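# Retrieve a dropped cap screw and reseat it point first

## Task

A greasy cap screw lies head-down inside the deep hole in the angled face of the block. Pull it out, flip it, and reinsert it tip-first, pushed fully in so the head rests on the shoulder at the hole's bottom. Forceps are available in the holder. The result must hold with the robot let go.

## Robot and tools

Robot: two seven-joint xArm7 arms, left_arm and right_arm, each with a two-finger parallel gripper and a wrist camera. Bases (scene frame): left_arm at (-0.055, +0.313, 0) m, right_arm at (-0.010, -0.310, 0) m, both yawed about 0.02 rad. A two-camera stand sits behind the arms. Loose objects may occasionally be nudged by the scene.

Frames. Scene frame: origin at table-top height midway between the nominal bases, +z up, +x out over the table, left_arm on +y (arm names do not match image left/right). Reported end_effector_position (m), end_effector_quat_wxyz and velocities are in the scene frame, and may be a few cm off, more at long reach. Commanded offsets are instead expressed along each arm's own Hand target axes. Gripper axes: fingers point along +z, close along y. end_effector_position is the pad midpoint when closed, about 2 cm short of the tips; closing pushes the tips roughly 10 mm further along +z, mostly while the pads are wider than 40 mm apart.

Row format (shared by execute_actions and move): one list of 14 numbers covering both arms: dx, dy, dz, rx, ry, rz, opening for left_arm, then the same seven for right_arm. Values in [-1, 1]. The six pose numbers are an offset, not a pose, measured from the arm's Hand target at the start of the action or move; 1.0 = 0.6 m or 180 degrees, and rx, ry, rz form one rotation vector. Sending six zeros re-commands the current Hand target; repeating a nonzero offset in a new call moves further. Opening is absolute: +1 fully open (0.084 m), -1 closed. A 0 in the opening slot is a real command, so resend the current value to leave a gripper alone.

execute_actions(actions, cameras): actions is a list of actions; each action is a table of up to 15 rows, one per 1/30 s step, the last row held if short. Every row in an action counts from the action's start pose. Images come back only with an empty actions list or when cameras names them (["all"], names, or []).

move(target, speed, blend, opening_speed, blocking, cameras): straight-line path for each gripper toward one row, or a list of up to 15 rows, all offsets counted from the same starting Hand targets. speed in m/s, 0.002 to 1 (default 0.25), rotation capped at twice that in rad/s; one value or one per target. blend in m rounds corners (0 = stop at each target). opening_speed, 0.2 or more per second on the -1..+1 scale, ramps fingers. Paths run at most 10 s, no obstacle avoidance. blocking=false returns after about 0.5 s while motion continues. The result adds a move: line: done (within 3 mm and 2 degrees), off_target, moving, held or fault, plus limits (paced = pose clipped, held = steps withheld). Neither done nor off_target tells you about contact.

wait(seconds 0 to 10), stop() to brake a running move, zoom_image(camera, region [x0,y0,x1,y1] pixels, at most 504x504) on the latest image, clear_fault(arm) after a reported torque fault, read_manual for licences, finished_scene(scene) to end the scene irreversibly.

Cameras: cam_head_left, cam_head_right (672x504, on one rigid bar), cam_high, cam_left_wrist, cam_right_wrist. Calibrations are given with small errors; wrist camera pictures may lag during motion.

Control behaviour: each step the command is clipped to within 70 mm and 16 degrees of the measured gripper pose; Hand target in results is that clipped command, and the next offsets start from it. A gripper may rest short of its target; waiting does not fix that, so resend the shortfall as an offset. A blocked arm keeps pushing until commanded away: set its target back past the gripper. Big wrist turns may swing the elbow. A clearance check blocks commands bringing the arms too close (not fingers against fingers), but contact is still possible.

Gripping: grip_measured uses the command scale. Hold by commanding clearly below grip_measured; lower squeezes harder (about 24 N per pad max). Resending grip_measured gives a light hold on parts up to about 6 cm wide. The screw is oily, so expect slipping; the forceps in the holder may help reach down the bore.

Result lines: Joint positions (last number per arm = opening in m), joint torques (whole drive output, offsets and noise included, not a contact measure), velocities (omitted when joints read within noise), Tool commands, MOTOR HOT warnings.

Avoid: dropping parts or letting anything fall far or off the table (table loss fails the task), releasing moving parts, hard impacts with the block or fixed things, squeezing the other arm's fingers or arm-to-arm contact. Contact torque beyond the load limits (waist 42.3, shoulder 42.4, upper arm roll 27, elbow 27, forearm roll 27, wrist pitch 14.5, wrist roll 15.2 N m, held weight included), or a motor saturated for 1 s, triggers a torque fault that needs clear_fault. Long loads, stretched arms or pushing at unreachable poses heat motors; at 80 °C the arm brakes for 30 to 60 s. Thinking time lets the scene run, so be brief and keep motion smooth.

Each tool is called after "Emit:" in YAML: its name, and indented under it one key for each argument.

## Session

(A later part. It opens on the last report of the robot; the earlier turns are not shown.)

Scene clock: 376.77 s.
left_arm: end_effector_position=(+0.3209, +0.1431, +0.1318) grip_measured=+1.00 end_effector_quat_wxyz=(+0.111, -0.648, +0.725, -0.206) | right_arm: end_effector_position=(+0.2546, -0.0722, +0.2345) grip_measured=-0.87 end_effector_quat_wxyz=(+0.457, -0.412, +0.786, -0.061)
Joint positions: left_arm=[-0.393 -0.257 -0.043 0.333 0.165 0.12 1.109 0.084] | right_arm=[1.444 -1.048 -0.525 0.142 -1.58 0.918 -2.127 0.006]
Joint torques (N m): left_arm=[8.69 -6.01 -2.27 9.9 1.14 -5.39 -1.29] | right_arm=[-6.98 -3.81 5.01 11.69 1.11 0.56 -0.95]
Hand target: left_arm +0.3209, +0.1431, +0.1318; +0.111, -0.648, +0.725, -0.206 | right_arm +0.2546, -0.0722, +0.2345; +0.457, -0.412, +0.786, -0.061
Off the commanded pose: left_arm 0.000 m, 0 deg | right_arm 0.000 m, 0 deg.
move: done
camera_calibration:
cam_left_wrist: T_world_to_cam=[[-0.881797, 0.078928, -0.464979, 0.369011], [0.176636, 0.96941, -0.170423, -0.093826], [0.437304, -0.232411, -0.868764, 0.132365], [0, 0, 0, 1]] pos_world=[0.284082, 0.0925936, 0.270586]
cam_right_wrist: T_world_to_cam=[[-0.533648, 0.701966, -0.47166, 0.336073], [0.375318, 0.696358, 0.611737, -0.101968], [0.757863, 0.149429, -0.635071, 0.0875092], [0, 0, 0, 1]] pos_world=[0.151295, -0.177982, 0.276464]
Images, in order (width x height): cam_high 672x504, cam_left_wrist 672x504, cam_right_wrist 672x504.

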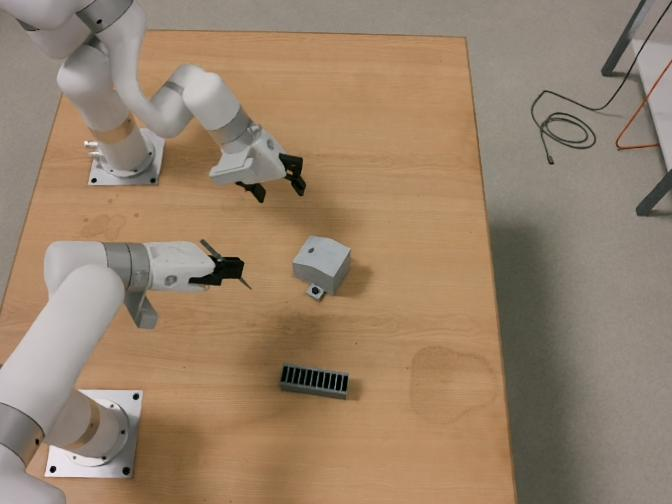

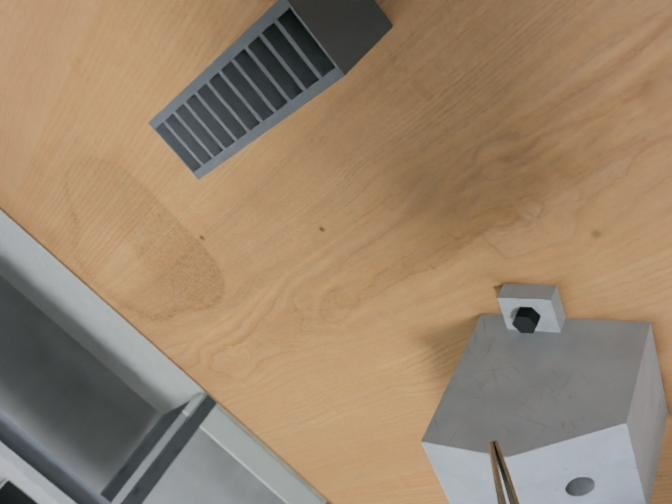

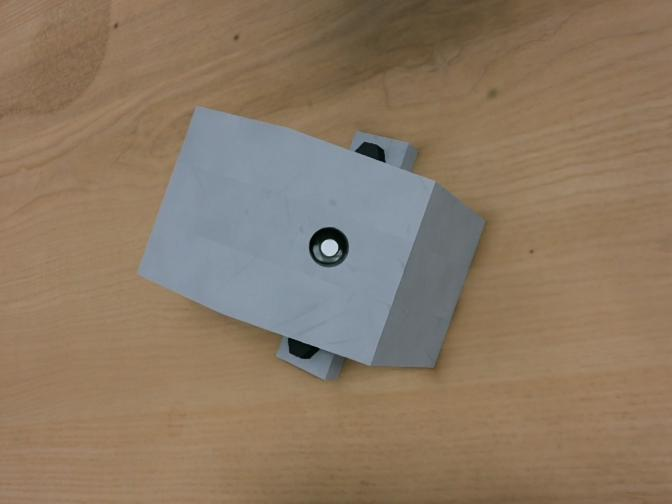

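Emit:
zoom_image:
  camera: "cam_right_wrist"
  region: [299, 216, 359, 276]

Emit:
zoom_image:
  camera: "cam_high"
  region: [180, 220, 280, 300]

Emit:
zoom_image:
  camera: "cam_left_wrist"
  region: [440, 404, 540, 504]

Scaled by 8.400 from the camera's 672x504 image, which has a finer 960x720 frame.

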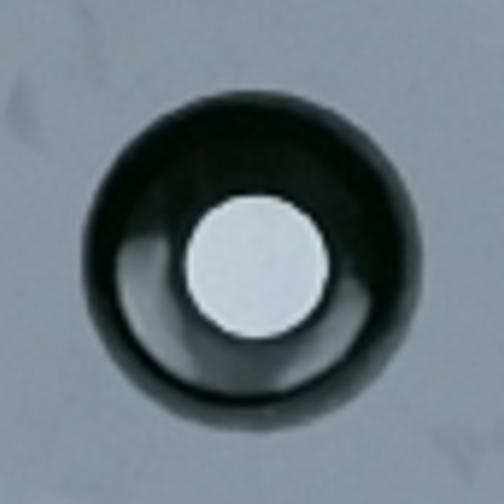

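Scaled by 5.040 from the camera's 672x504 image, which has a finer 960x720 frame.

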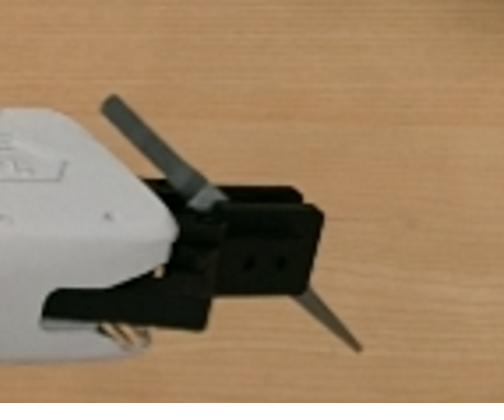

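Scaled by 5.040 from the camera's 672x504 image, which has a finer 960x720 frame.

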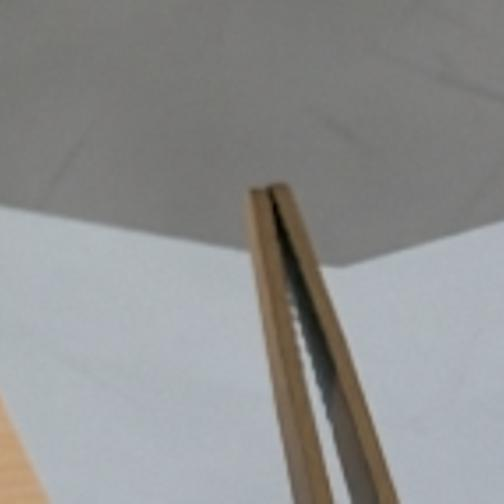

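Emit:
move:
  target: [-0.0698,-0.0912,-0.1947,-0.1258,0.0307,0.0105,1,0,0,0,0,0,0,-1]
  speed: 0.15

Emit:
move:
  target: [0,0,0,0,0,0,1,-0.1107,0.1138,0.2372,0,0,0,-1]
  speed: 0.12

Emit:
move:
  target: [0,0,0,0,0,0,1,0,0,0,0,0,0,-0.73]
  opening_speed: 0.2
  cameras: ["cam_left_wrist","cam_right_wrist"]

Emit:
zoom_image:
  camera: "cam_left_wrist"
  region: [420, 344, 580, 504]

Emit:
zoom_image:
  camera: "cam_right_wrist"
  region: [240, 170, 360, 290]

Scene clock: 399.37 s.
left_arm: end_effector_position=(+0.3255, +0.1983, +0.2556) grip_measured=+1.00 end_effector_quat_wxyz=(-0.050, -0.635, +0.766, -0.089) | right_arm: end_effector_position=(+0.2546, -0.0722, +0.2345) grip_measured=-0.87 end_effector_quat_wxyz=(+0.457, -0.412, +0.786, -0.061)
Joint positions: left_arm=[-0.52 -0.341 0.273 0.835 -0.109 1.085 1.568 0.084] | right_arm=[1.444 -1.048 -0.525 0.142 -1.58 0.918 -2.127 0.006]
Joint torques (N m): left_arm=[2.03 -6.52 1.28 19.75 -2.38 0.13 0.94] | right_arm=[-6.83 -3.51 5.04 11.46 1.26 0.48 -0.96]
Hand target: left_arm +0.3255, +0.1983, +0.2556; -0.050, -0.635, +0.766, -0.089 | right_arm +0.2546, -0.0722, +0.2345; +0.457, -0.412, +0.786, -0.061
Off the commanded pose: left_arm 0.000 m, 0 deg | right_arm 0.000 m, 0 deg.
move: done

Scene clock: 401.40 s.
left_arm: end_effector_position=(+0.3255, +0.1983, +0.2556) grip_measured=+1.00 end_effector_quat_wxyz=(-0.050, -0.635, +0.766, -0.089) | right_arm: end_effector_position=(+0.3396, +0.0591, +0.1649) grip_measured=-0.87 end_effector_quat_wxyz=(+0.457, -0.412, +0.786, -0.061)
Joint positions: left_arm=[-0.52 -0.341 0.272 0.836 -0.109 1.085 1.568 0.084] | right_arm=[1.787 -0.041 -0.901 0.678 -1.928 0.5 -1.47 0.006]
Joint torques (N m): left_arm=[-4.43 -6.7 -3.11 19.66 -2.25 0.19 0.92] | right_arm=[-1.69 -5.5 -1.15 15.42 -0.89 -1.29 1.16]
Hand target: left_arm +0.3255, +0.1983, +0.2556; -0.050, -0.635, +0.766, -0.089 | right_arm +0.3397, +0.0591, +0.1649; +0.457, -0.412, +0.786, -0.061
Off the commanded pose: left_arm 0.000 m, 0 deg | right_arm 0.000 m, 0 deg.
move: done

Scene clock: 402.97 s.
left_arm: end_effector_position=(+0.3255, +0.1983, +0.2556) grip_measured=+1.00 end_effector_quat_wxyz=(-0.050, -0.635, +0.766, -0.089) | right_arm: end_effector_position=(+0.3397, +0.0591, +0.1649) grip_measured=-0.75 end_effector_quat_wxyz=(+0.457, -0.412, +0.786, -0.061)
Joint positions: left_arm=[-0.52 -0.341 0.272 0.836 -0.109 1.085 1.568 0.084] | right_arm=[1.787 -0.041 -0.901 0.678 -1.928 0.5 -1.47 0.011]
Joint torques (N m): left_arm=[-5.24 -6.51 -3.42 19.64 -2.32 0.16 0.9] | right_arm=[-2.9 -4.92 -1.12 15.35 -1.15 -1.18 1.14]
Hand target: left_arm +0.3255, +0.1983, +0.2556; -0.050, -0.635, +0.766, -0.089 | right_arm +0.3397, +0.0591, +0.1649; +0.457, -0.412, +0.786, -0.061
Off the commanded pose: left_arm 0.000 m, 0 deg | right_arm 0.000 m, 0 deg.
move: done
camera_calibration:
cam_left_wrist: T_world_to_cam=[[-0.978559, 0.181043, -0.0982153, 0.343741], [0.200999, 0.9435, -0.263454, -0.106064], [0.0449695, -0.277546, -0.959659, 0.410616], [0, 0, 0, 1]] pos_world=[0.339224, 0.151804, 0.399869]
cam_right_wrist: T_world_to_cam=[[-0.533648, 0.701966, -0.47166, 0.256491], [0.375318, 0.696358, 0.611737, -0.182763], [0.757863, 0.149429, -0.635071, -0.040806], [0, 0, 0, 1]] pos_world=[0.236395, -0.0466821, 0.206864]
Images, in order (width x height): cam_left_wrist 672x504, cam_right_wrist 672x504.

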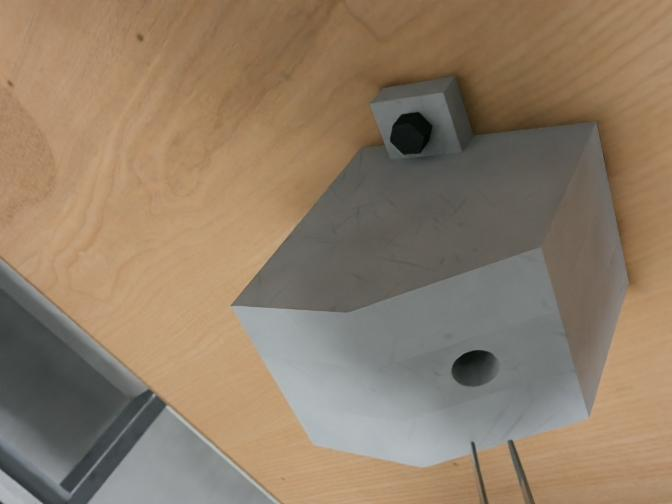

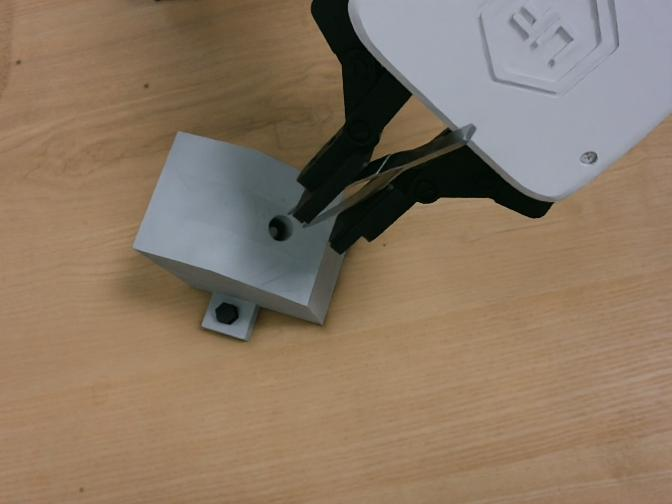

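Scaled by 3.150 from the camera's 672x504 image, which has a finer 960x720 frame.

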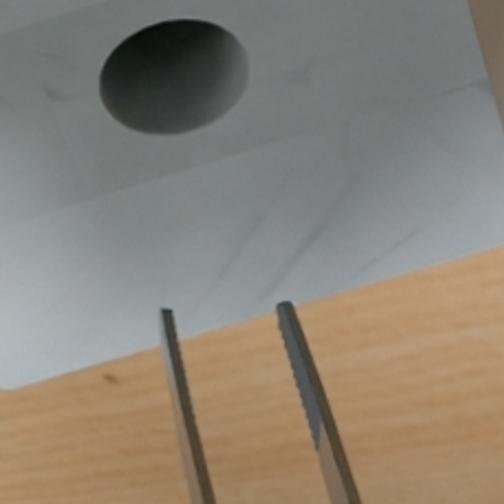

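Scaled by 4.200 from the camera's 672x504 image, which has a finer 960x720 frame.

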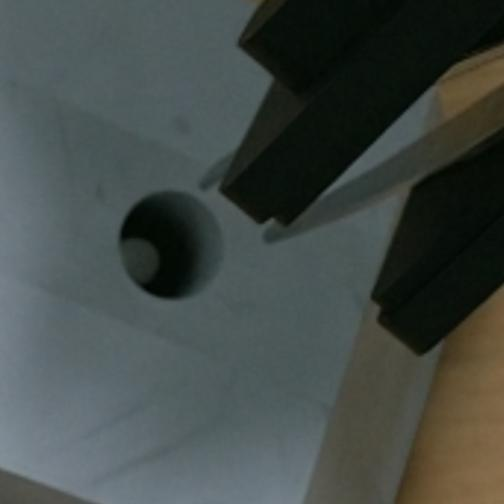

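Emit:
move:
  target: [0,0,0,0,0,0,1,0.0454,0,0.0541,0,0,0,-0.73]
  speed: 0.04
  cameras: ["cam_left_wrist"]

Emit:
zoom_image:
  camera: "cam_left_wrist"
  region: [420, 404, 520, 504]

Scene clock: 417.70 s.
left_arm: end_effector_position=(+0.3255, +0.1983, +0.2556) grip_measured=+1.00 end_effector_quat_wxyz=(-0.050, -0.635, +0.766, -0.089) | right_arm: end_effector_position=(+0.3580, +0.0490, +0.1281) grip_measured=-0.75 end_effector_quat_wxyz=(+0.457, -0.412, +0.786, -0.061)
Joint positions: left_arm=[-0.52 -0.341 0.272 0.836 -0.109 1.085 1.568 0.084] | right_arm=[1.737 0.147 -0.914 0.731 -2.149 0.393 -1.174 0.011]
Joint torques (N m): left_arm=[-5.37 -6.45 -3.45 19.63 -2.24 0.15 0.95] | right_arm=[-7 -7.73 -0.09 14.38 -1.06 -0.87 1.23]
Hand target: left_arm +0.3255, +0.1983, +0.2556; -0.050, -0.635, +0.766, -0.089 | right_arm +0.3580, +0.0490, +0.1281; +0.457, -0.412, +0.786, -0.061
Off the commanded pose: left_arm 0.000 m, 0 deg | right_arm 0.000 m, 0 deg.
move: done
camera_calibration:
cam_left_wrist: T_world_to_cam=[[-0.978559, 0.181043, -0.0982153, 0.343741], [0.200999, 0.9435, -0.263454, -0.106064], [0.0449695, -0.277546, -0.959659, 0.410616], [0, 0, 0, 1]] pos_world=[0.339224, 0.151804, 0.399869]
Images, in order (width x height): cam_left_wrist 672x504.

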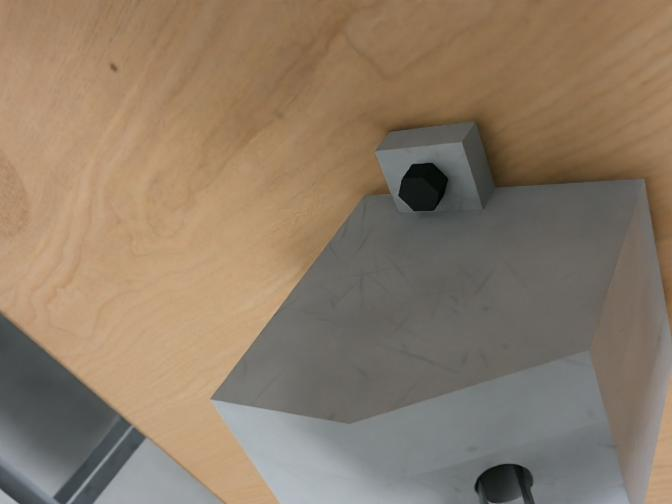

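Scaled by 5.040 from the camera's 672x504 image, which has a finer 960x720 frame.

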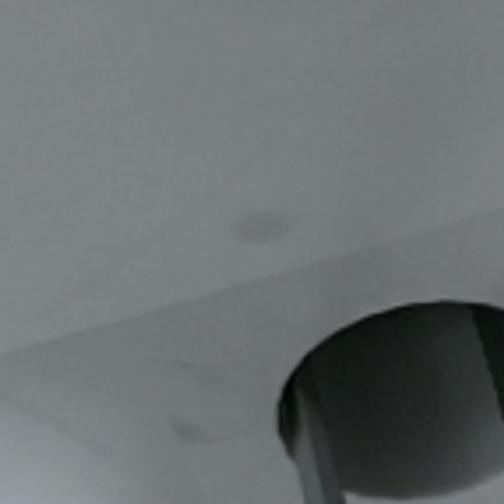

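Emit:
move:
  target: [0,0,0,0,0,0,1,0.015,0.0006,0.0179,0,0,0,-0.73]
  speed: 0.02
  cameras: ["cam_high","cam_right_wrist"]

Emit:
zoom_image:
  camera: "cam_right_wrist"
  region: [240, 120, 440, 290]

Emit:
move:
  target: [0,0,0,0,0,0,1,0,0,0,0,0,0,-1]
  opening_speed: 0.2
  cameras: ["cam_right_wrist"]

Emit:
zoom_image:
  camera: "cam_right_wrist"
  region: [240, 120, 440, 290]

Scene clock: 424.93 s.
left_arm: end_effector_position=(+0.3255, +0.1983, +0.2556) grip_measured=+1.00 end_effector_quat_wxyz=(-0.050, -0.635, +0.766, -0.089) | right_arm: end_effector_position=(+0.3639, +0.0460, +0.1157) grip_measured=-0.75 end_effector_quat_wxyz=(+0.457, -0.412, +0.786, -0.061)
Joint positions: left_arm=[-0.52 -0.341 0.272 0.836 -0.109 1.085 1.568 0.084] | right_arm=[1.703 0.207 -0.892 0.751 -2.228 0.373 -1.065 0.011]
Joint torques (N m): left_arm=[-5.52 -6.54 -3.45 19.63 -2.33 0.26 0.97] | right_arm=[-6.92 -8.6 -0.76 14.12 -1.09 -0.9 1.29]
Hand target: left_arm +0.3255, +0.1983, +0.2556; -0.050, -0.635, +0.766, -0.089 | right_arm +0.3639, +0.0460, +0.1157; +0.457, -0.412, +0.786, -0.061
Off the commanded pose: left_arm 0.000 m, 0 deg | right_arm 0.000 m, 0 deg.
move: done
camera_calibration:
cam_right_wrist: T_world_to_cam=[[-0.533648, 0.701966, -0.47166, 0.255395], [0.375318, 0.696358, 0.611737, -0.152626], [0.757863, 0.149429, -0.635071, -0.0884342], [0, 0, 0, 1]] pos_world=[0.260595, -0.0597821, 0.157664]
Images, in order (width x height): cam_high 672x504, cam_right_wrist 672x504.

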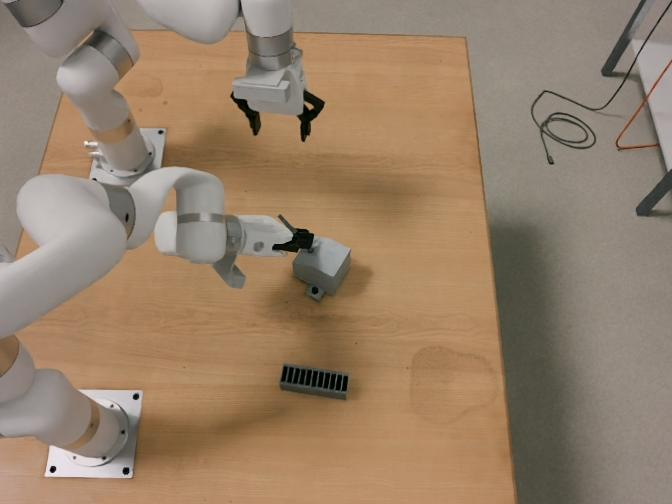

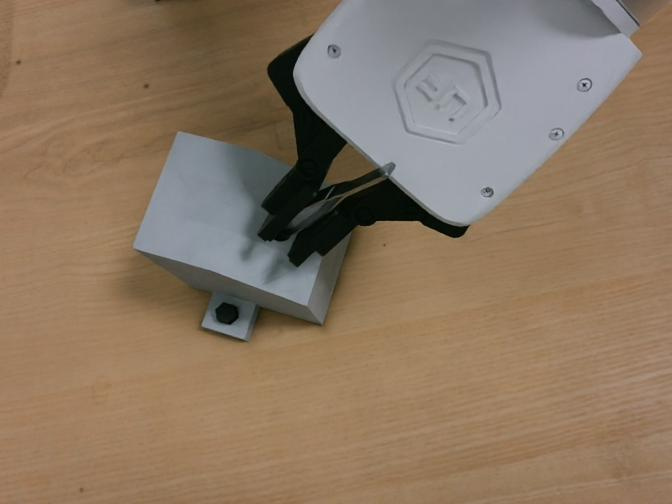

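Scaled by 2.520 from the camera's 672x504 image, which has a finer 960x720 frame.

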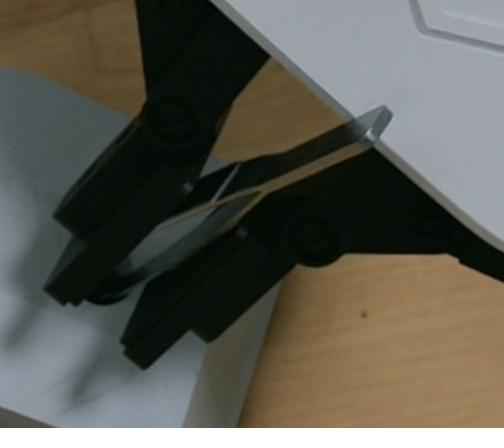

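Scene clock: 426.50 s.
left_arm: end_effector_position=(+0.3255, +0.1983, +0.2556) grip_measured=+1.00 end_effector_quat_wxyz=(-0.050, -0.635, +0.766, -0.089) | right_arm: end_effector_position=(+0.3639, +0.0460, +0.1157) grip_measured=-0.86 end_effector_quat_wxyz=(+0.457, -0.412, +0.786, -0.061)
Joint positions: left_arm=[-0.52 -0.341 0.272 0.836 -0.109 1.085 1.568 0.084] | right_arm=[1.703 0.207 -0.892 0.751 -2.228 0.373 -1.065 0.006]
Joint torques (N m): left_arm=[-5.37 -6.55 -3.5 19.66 -2.39 0.26 0.94] | right_arm=[-5.73 -9.58 -0.44 13.3 -0.97 -0.74 1.1]
Hand target: left_arm +0.3255, +0.1983, +0.2556; -0.050, -0.635, +0.766, -0.089 | right_arm +0.3639, +0.0460, +0.1157; +0.457, -0.412, +0.786, -0.061
Off the commanded pose: left_arm 0.000 m, 0 deg | right_arm 0.000 m, 0 deg.
move: done
camera_calibration:
cam_right_wrist: T_world_to_cam=[[-0.533648, 0.701966, -0.47166, 0.255395], [0.375318, 0.696358, 0.611737, -0.152626], [0.757863, 0.149429, -0.635071, -0.0884342], [0, 0, 0, 1]] pos_world=[0.260595, -0.0597821, 0.157664]
Images, in order (width x height): cam_right_wrist 672x504.

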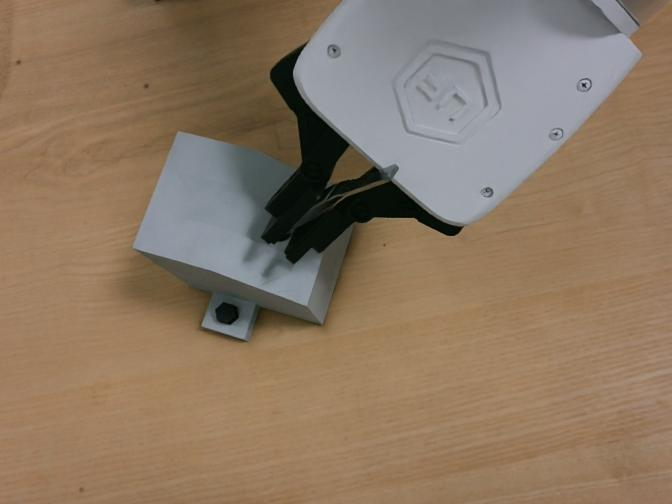

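Scaled by 2.520 from the camera's 672x504 image, which has a finer 960x720 frame.

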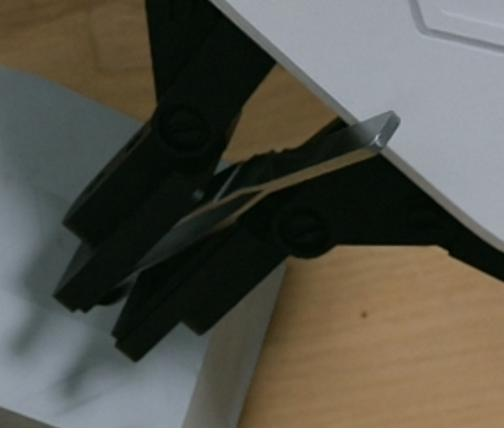

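Emit:
move:
  target: [0,0,0,0,0,0,1,-0.0697,0,-0.083,0,0,0,-1]
  speed: 0.03
  cameras: ["cam_left_wrist","cam_right_wrist"]

Emit:
zoom_image:
  camera: "cam_left_wrist"
  region: [420, 344, 580, 504]

Scene clock: 433.17 s.
left_arm: end_effector_position=(+0.3255, +0.1983, +0.2556) grip_measured=+1.00 end_effector_quat_wxyz=(-0.050, -0.635, +0.766, -0.089) | right_arm: end_effector_position=(+0.3357, +0.0614, +0.1723) grip_measured=-0.86 end_effector_quat_wxyz=(+0.457, -0.412, +0.786, -0.061)
Joint positions: left_arm=[-0.52 -0.341 0.272 0.836 -0.109 1.085 1.568 0.084] | right_arm=[1.799 -0.075 -0.895 0.672 -1.889 0.526 -1.518 0.006]
Joint torques (N m): left_arm=[-5.4 -6.48 -3.4 19.57 -2.38 0.19 0.98] | right_arm=[6.89 -15.89 1.92 10.41 1.66 1.67 -0.7]
Hand target: left_arm +0.3255, +0.1983, +0.2556; -0.050, -0.635, +0.766, -0.089 | right_arm +0.3357, +0.0614, +0.1723; +0.457, -0.412, +0.786, -0.061
Off the commanded pose: left_arm 0.000 m, 0 deg | right_arm 0.000 m, 0 deg.
move: done
camera_calibration:
cam_left_wrist: T_world_to_cam=[[-0.978559, 0.181043, -0.0982153, 0.343741], [0.200999, 0.9435, -0.263454, -0.106064], [0.0449695, -0.277546, -0.959659, 0.410616], [0, 0, 0, 1]] pos_world=[0.339224, 0.151804, 0.399869]
cam_right_wrist: T_world_to_cam=[[-0.533648, 0.701966, -0.47166, 0.256232], [0.375318, 0.696358, 0.611737, -0.18739], [0.757863, 0.149429, -0.635071, -0.0334187], [0, 0, 0, 1]] pos_world=[0.232395, -0.0443821, 0.214264]
Images, in order (width x height): cam_left_wrist 672x504, cam_right_wrist 672x504.

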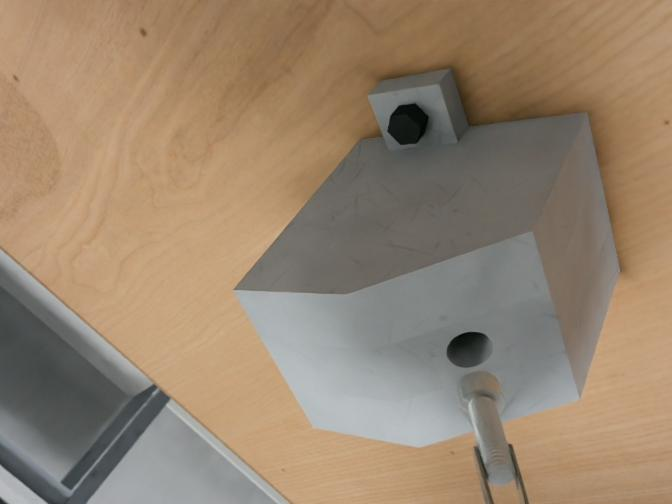

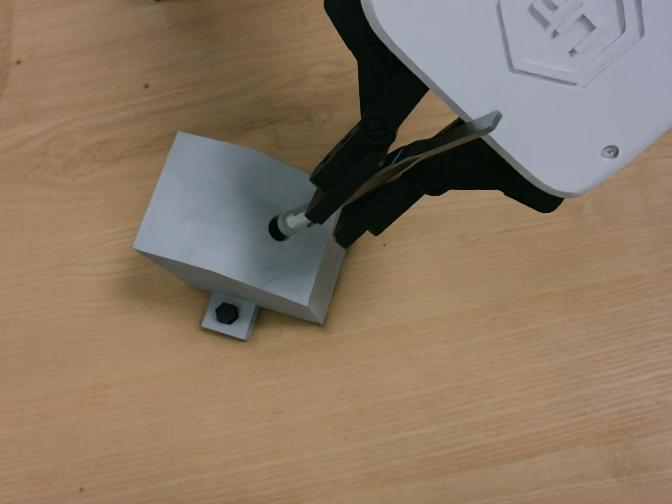

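Scaled by 3.150 from the camera's 672x504 image, which has a finer 960x720 frame.

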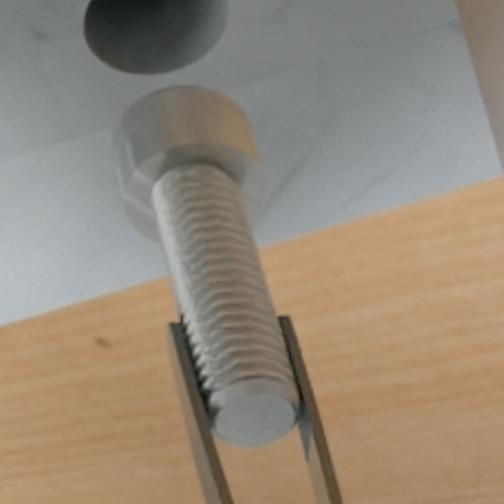

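Emit:
move:
  target:
    - [0,0,0,0,0,0,1,-0.0857,0,-0.102,0,0,0,-1]
    - [0,0,0,0,0,0,1,0.075,-0.2262,-0.1847,0,0,0,-1]
  blend: 0.02
  speed: 0.08
  cameras: ["cam_left_wrist"]

Emit:
move:
  target: [0,0,0,0,0,0,1,0,0,0,-0.099,0.421,0.841,-1]
  speed: 0.25
  cameras: ["cam_left_wrist","cam_right_wrist","cam_high"]

Scene clock: 487.97 s.
left_arm: end_effector_position=(+0.3255, +0.1983, +0.2556) grip_measured=+1.00 end_effector_quat_wxyz=(-0.050, -0.635, +0.766, -0.089) | right_arm: end_effector_position=(+0.3200, -0.0901, +0.2700) grip_measured=-0.86 end_effector_quat_wxyz=(+0.457, -0.412, +0.786, -0.061)
Joint positions: left_arm=[-0.52 -0.341 0.272 0.836 -0.109 1.085 1.568 0.084] | right_arm=[1.406 -1.035 -0.705 0.285 -1.645 0.836 -2.318 0.006]
Joint torques (N m): left_arm=[-5.38 -6.74 -3.38 19.49 -2.25 0.13 0.96] | right_arm=[-6.97 -3.18 5.9 10.63 1.44 -2.64 -0.75]
Hand target: left_arm +0.3255, +0.1983, +0.2556; -0.050, -0.635, +0.766, -0.089 | right_arm +0.3200, -0.0901, +0.2700; +0.457, -0.412, +0.786, -0.061
Off the commanded pose: left_arm 0.000 m, 0 deg | right_arm 0.000 m, 0 deg.
move: done
camera_calibration:
cam_left_wrist: T_world_to_cam=[[-0.978559, 0.181043, -0.0982153, 0.343741], [0.200999, 0.9435, -0.263454, -0.106064], [0.0449695, -0.277546, -0.959659, 0.410616], [0, 0, 0, 1]] pos_world=[0.339224, 0.151804, 0.399869]
Images, in order (width x height): cam_left_wrist 672x504.

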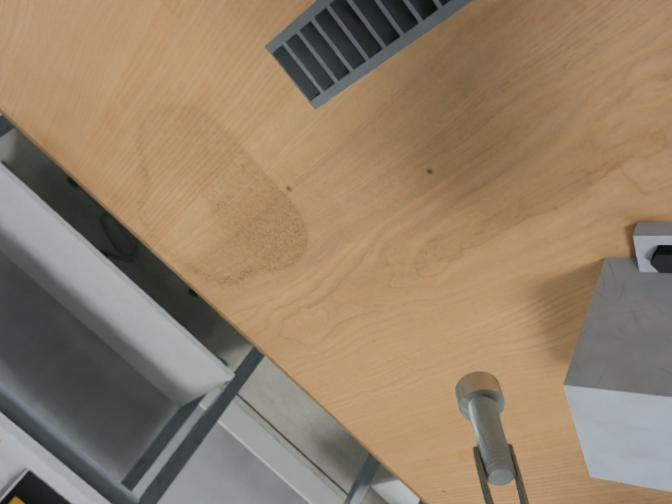

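Scene clock: 494.37 s.
left_arm: end_effector_position=(+0.3255, +0.1983, +0.2556) grip_measured=+1.00 end_effector_quat_wxyz=(-0.050, -0.635, +0.766, -0.089) | right_arm: end_effector_position=(+0.3200, -0.0901, +0.2700) grip_measured=-0.86 end_effector_quat_wxyz=(-0.299, +0.640, +0.641, +0.299)
Joint positions: left_arm=[-0.52 -0.341 0.272 0.836 -0.109 1.085 1.568 0.084] | right_arm=[1.44 -1.054 -1.108 0.54 -0.195 0.709 -1.014 0.006]
Joint torques (N m): left_arm=[-5.45 -6.58 -3.35 19.46 -2.38 0.11 0.96] | right_arm=[-7.01 0.3 7.59 7.48 1.68 -3.43 1.24]
Hand target: left_arm +0.3255, +0.1983, +0.2556; -0.050, -0.635, +0.766, -0.089 | right_arm +0.3200, -0.0901, +0.2700; -0.299, +0.640, +0.641, +0.299
Off the commanded pose: left_arm 0.000 m, 0 deg | right_arm 0.000 m, 0 deg.
move: done
camera_calibration:
cam_left_wrist: T_world_to_cam=[[-0.978559, 0.181043, -0.0982153, 0.343741], [0.200999, 0.9435, -0.263454, -0.106064], [0.0449695, -0.277546, -0.959659, 0.410616], [0, 0, 0, 1]] pos_world=[0.339224, 0.151804, 0.399869]
cam_right_wrist: T_world_to_cam=[[0.997185, 0.0136831, -0.0737148, -0.259073], [-0.0550225, -0.534303, -0.8435, 0.283941], [-0.0509277, 0.845182, -0.532046, 0.356763], [0, 0, 0, 1]] pos_world=[0.292136, -0.146274, 0.410221]
Images, in order (width x height): cam_high 672x504, cam_left_wrist 672x504, cam_right_wrist 672x504.

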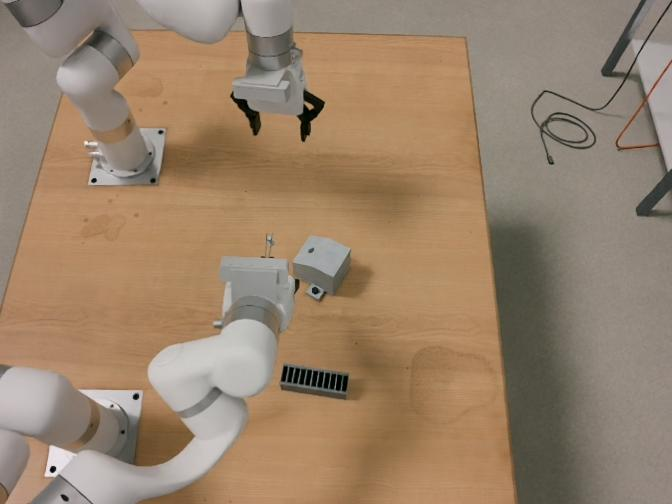

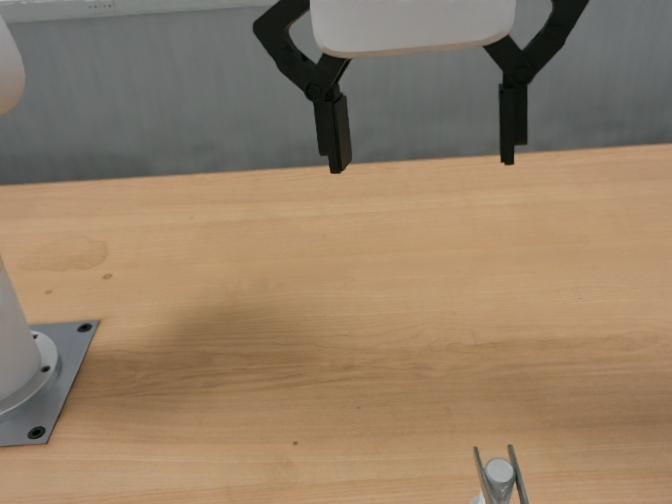

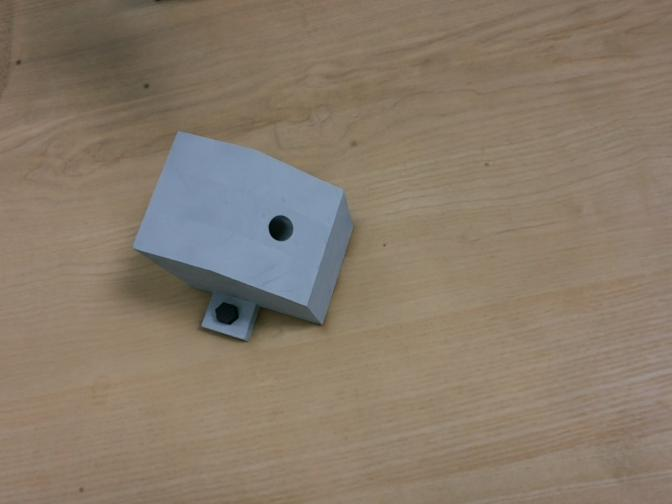

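Emit:
zoom_image:
  camera: "cam_left_wrist"
  region: [440, 404, 540, 504]

Emit:
zoom_image:
  camera: "cam_high"
  region: [230, 220, 310, 290]

Scaled by 5.040 from the camera's 672x504 image, which has a finer 960x720 frame.

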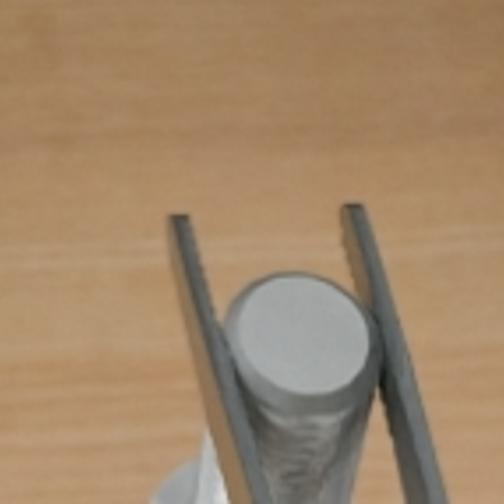

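Scaled by 6.300 from the camera's 672x504 image, which has a finer 960x720 frame.

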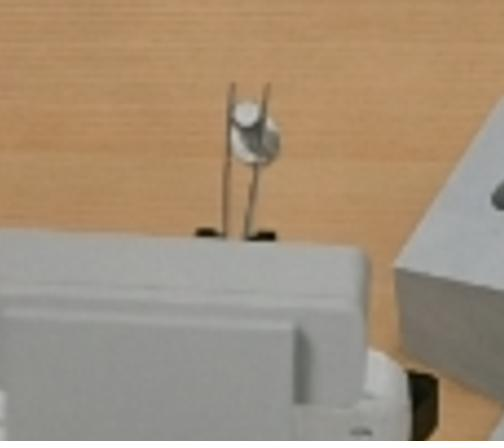

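Emit:
move:
  target: [0,0,0,0,0,-0.98,1,0,0,0,0,0,0,-1]
  speed: 0.4

Scene clock: 556.10 s.
left_arm: end_effector_position=(+0.3255, +0.1983, +0.2556) grip_measured=+1.00 end_effector_quat_wxyz=(+0.090, +0.786, +0.610, -0.047) | right_arm: end_effector_position=(+0.3200, -0.0901, +0.2700) grip_measured=-0.86 end_effector_quat_wxyz=(-0.299, +0.640, +0.641, +0.299)
Joint positions: left_arm=[-0.085 -0.329 -0.117 0.841 -0.256 1.109 -1.388 0.084] | right_arm=[1.44 -1.054 -1.108 0.54 -0.195 0.709 -1.014 0.006]
Joint torques (N m): left_arm=[8.35 -10.09 -1.99 19.79 1.22 0.29 -1.29] | right_arm=[-6.85 0.31 7.9 7.35 1.72 -3.61 1.24]
Hand target: left_arm +0.3255, +0.1983, +0.2556; +0.090, +0.786, +0.610, -0.047 | right_arm +0.3200, -0.0901, +0.2700; -0.299, +0.640, +0.641, +0.299
Off the commanded pose: left_arm 0.000 m, 0 deg | right_arm 0.000 m, 0 deg.
move: done

Emit:
move:
  target: [-0.1875,0.0383,0.089,-0.046,-0.435,-0.0757,1,0,0,0,0,0,0,-1]
  speed: 0.2
  cameras: ["cam_left_wrist","cam_right_wrist","cam_high"]

Scene clock: 571.37 s.
left_arm: end_effector_position=(+0.3215, +0.0752, +0.2259) grip_measured=+1.00 end_effector_quat_wxyz=(+0.500, +0.500, +0.500, -0.500) | right_arm: end_effector_position=(+0.3200, -0.0901, +0.2700) grip_measured=-0.86 end_effector_quat_wxyz=(-0.299, +0.640, +0.641, +0.299)
Joint positions: left_arm=[-0.142 0.16 0.163 0.687 -1.549 1.613 -0.528 0.084] | right_arm=[1.44 -1.054 -1.108 0.54 -0.195 0.709 -1.014 0.006]
Joint torques (N m): left_arm=[8.35 -12.07 -2.7 14.8 -3.31 4.35 0.91] | right_arm=[-6.85 0.21 8.15 7.44 1.61 -3.66 1.17]
Hand target: left_arm +0.3215, +0.0752, +0.2259; +0.500, +0.500, +0.500, -0.500 | right_arm +0.3200, -0.0901, +0.2700; -0.299, +0.640, +0.641, +0.299
Off the commanded pose: left_arm 0.000 m, 0 deg | right_arm 0.000 m, 0 deg.
move: done
camera_calibration:
cam_left_wrist: T_world_to_cam=[[0.999689, -0.0236368, 0.00789326, -0.285409], [-0.00970496, -0.077541, 0.996942, -0.137192], [-0.0229525, -0.996709, -0.0777463, 0.224925], [0, 0, 0, 1]] pos_world=[0.289151, 0.206801, 0.156513]
cam_right_wrist: T_world_to_cam=[[0.997185, 0.0135513, -0.073747, -0.259079], [-0.0551243, -0.534228, -0.843541, 0.283999], [-0.0508288, 0.845232, -0.531977, 0.356713], [0, 0, 0, 1]] pos_world=[0.292136, -0.146274, 0.410221]
Images, in order (width x height): cam_high 672x504, cam_left_wrist 672x504, cam_right_wrist 672x504.

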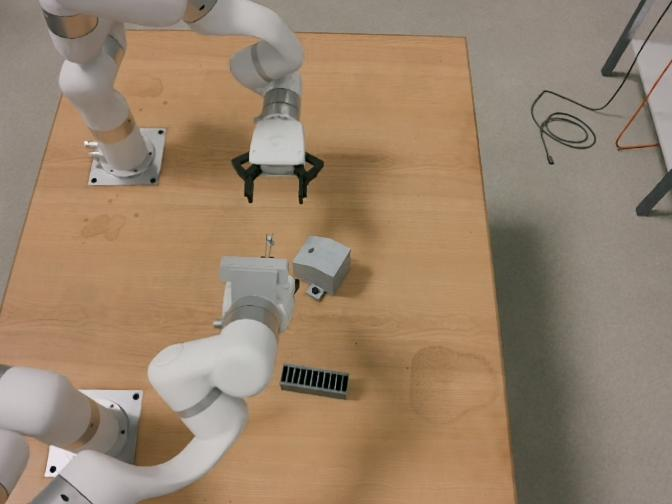

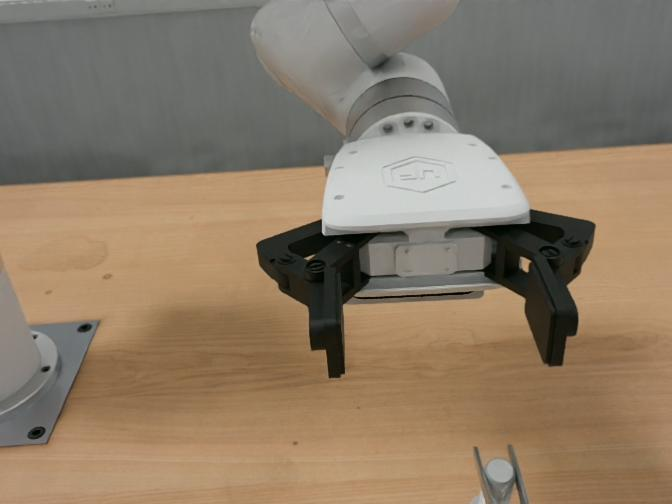

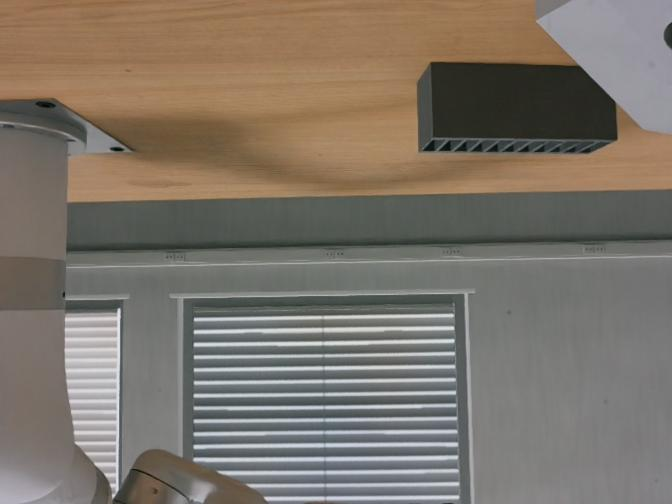

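Emit:
move:
  target: [0.0015,0,0.1385,0,0,0,1,0,0,0,0,0,0,-1]
  speed: 0.08
  cameras: ["all"]

Emit:
zoom_image:
  camera: "cam_left_wrist"
  region: [420, 344, 580, 504]

Emit:
zoom_image:
  camera: "cam_high"
  region: [230, 200, 310, 270]

Scene clock: 587.33 s.
left_arm: end_effector_position=(+0.3216, -0.0078, +0.2250) grip_measured=+1.00 end_effector_quat_wxyz=(+0.500, +0.500, +0.500, -0.500) | right_arm: end_effector_position=(+0.3200, -0.0901, +0.2700) grip_measured=-0.86 end_effector_quat_wxyz=(-0.299, +0.640, +0.641, +0.299)
Joint positions: left_arm=[-0.269 0.179 0.044 0.713 -1.751 1.474 -0.526 0.084] | right_arm=[1.44 -1.054 -1.108 0.54 -0.195 0.709 -1.014 0.006]
Joint torques (N m): left_arm=[-8.64 -12.62 -2.98 15.22 -2.88 -0.4 0.92] | right_arm=[-6.8 0.34 8.31 7.56 1.51 -3.5 1.13]
Hand target: left_arm +0.3216, -0.0079, +0.2250; +0.500, +0.500, +0.500, -0.500 | right_arm +0.3200, -0.0901, +0.2700; -0.299, +0.640, +0.641, +0.299
Off the commanded pose: left_arm 0.000 m, 0 deg | right_arm 0.000 m, 0 deg.
move: done
camera_calibration:
cam_left_wrist: T_world_to_cam=[[0.999689, -0.0236368, 0.00789326, -0.287466], [-0.00970496, -0.077541, 0.996942, -0.142738], [-0.0229525, -0.996709, -0.0777463, 0.142031], [0, 0, 0, 1]] pos_world=[0.289251, 0.123701, 0.155613]
cam_right_wrist: T_world_to_cam=[[0.997185, 0.0135513, -0.073747, -0.259079], [-0.0551243, -0.534228, -0.843541, 0.283999], [-0.0508288, 0.845232, -0.531977, 0.356713], [0, 0, 0, 1]] pos_world=[0.292136, -0.146274, 0.410221]

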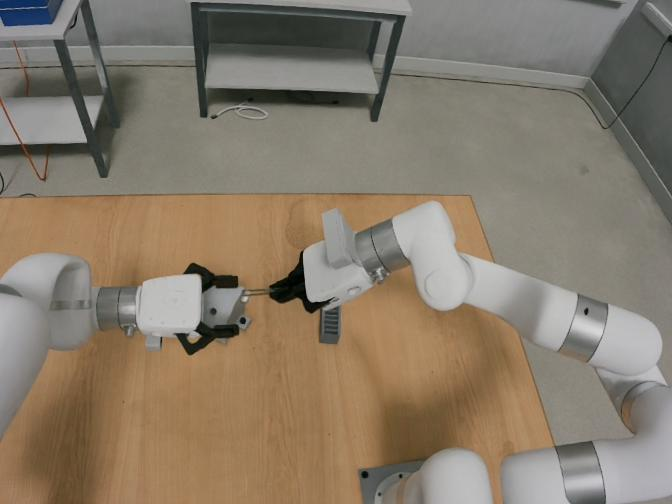

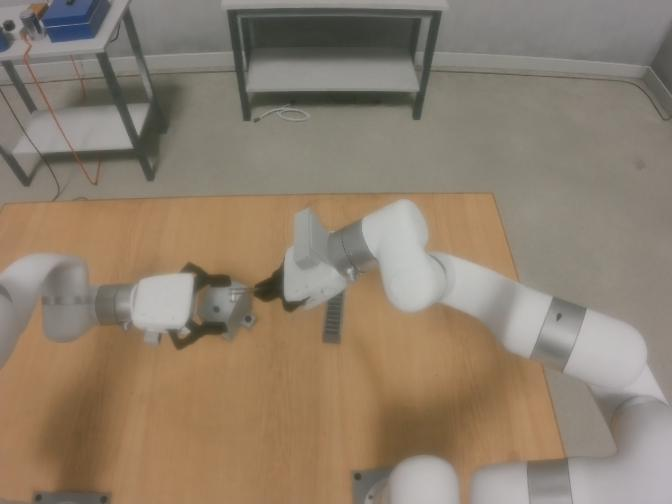

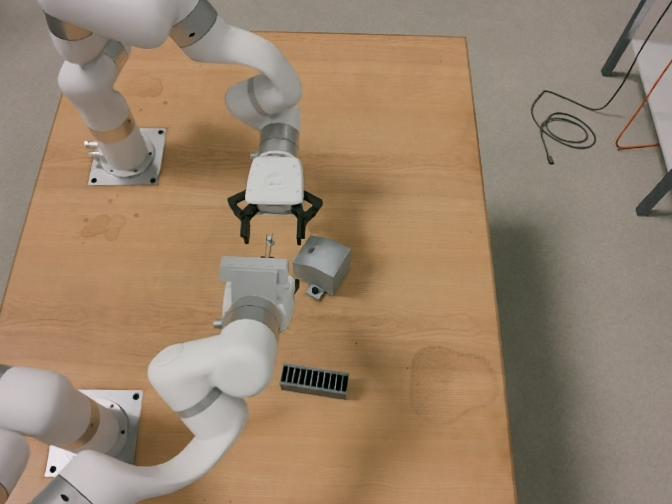

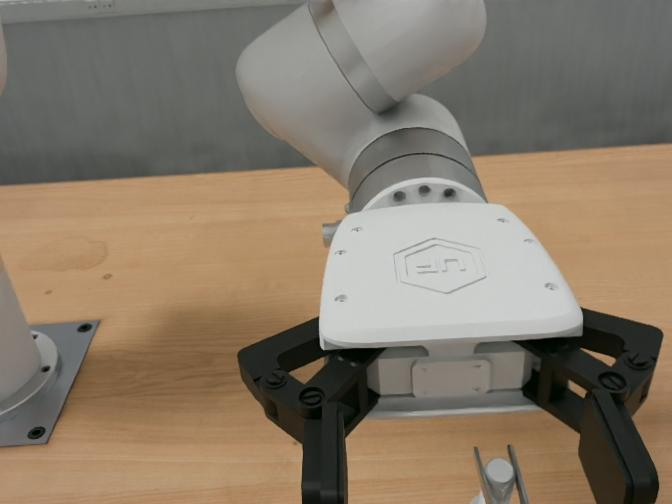

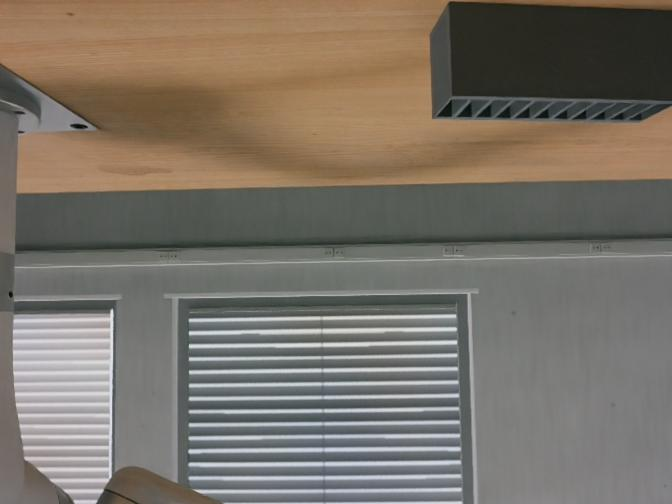

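Scaled by 3.150 from the camera's 672x504 image, which has a finer 960x720 frame.

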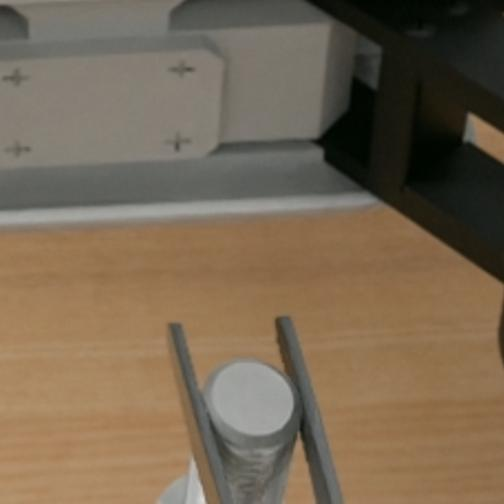

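Scaled by 6.300 from the camera's 672x504 image, which has a finer 960x720 frame.

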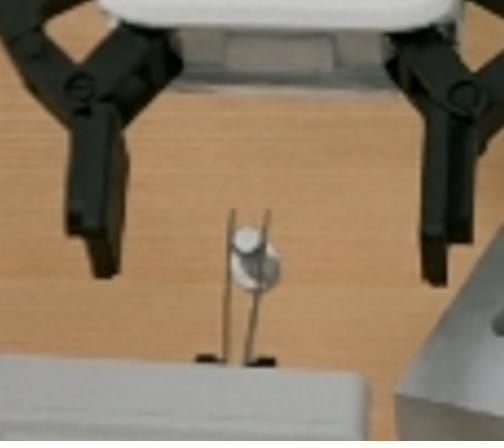

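Emit:
zoom_image:
  camera: "cam_head_left"
  region: [180, 250, 300, 350]

Scaled by 4.200 from the camera's 672x504 image, which has a finer 960x720 frame.

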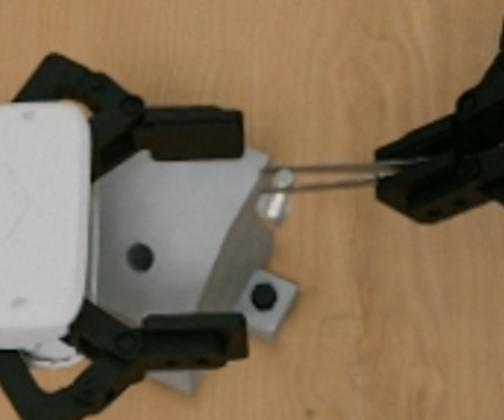

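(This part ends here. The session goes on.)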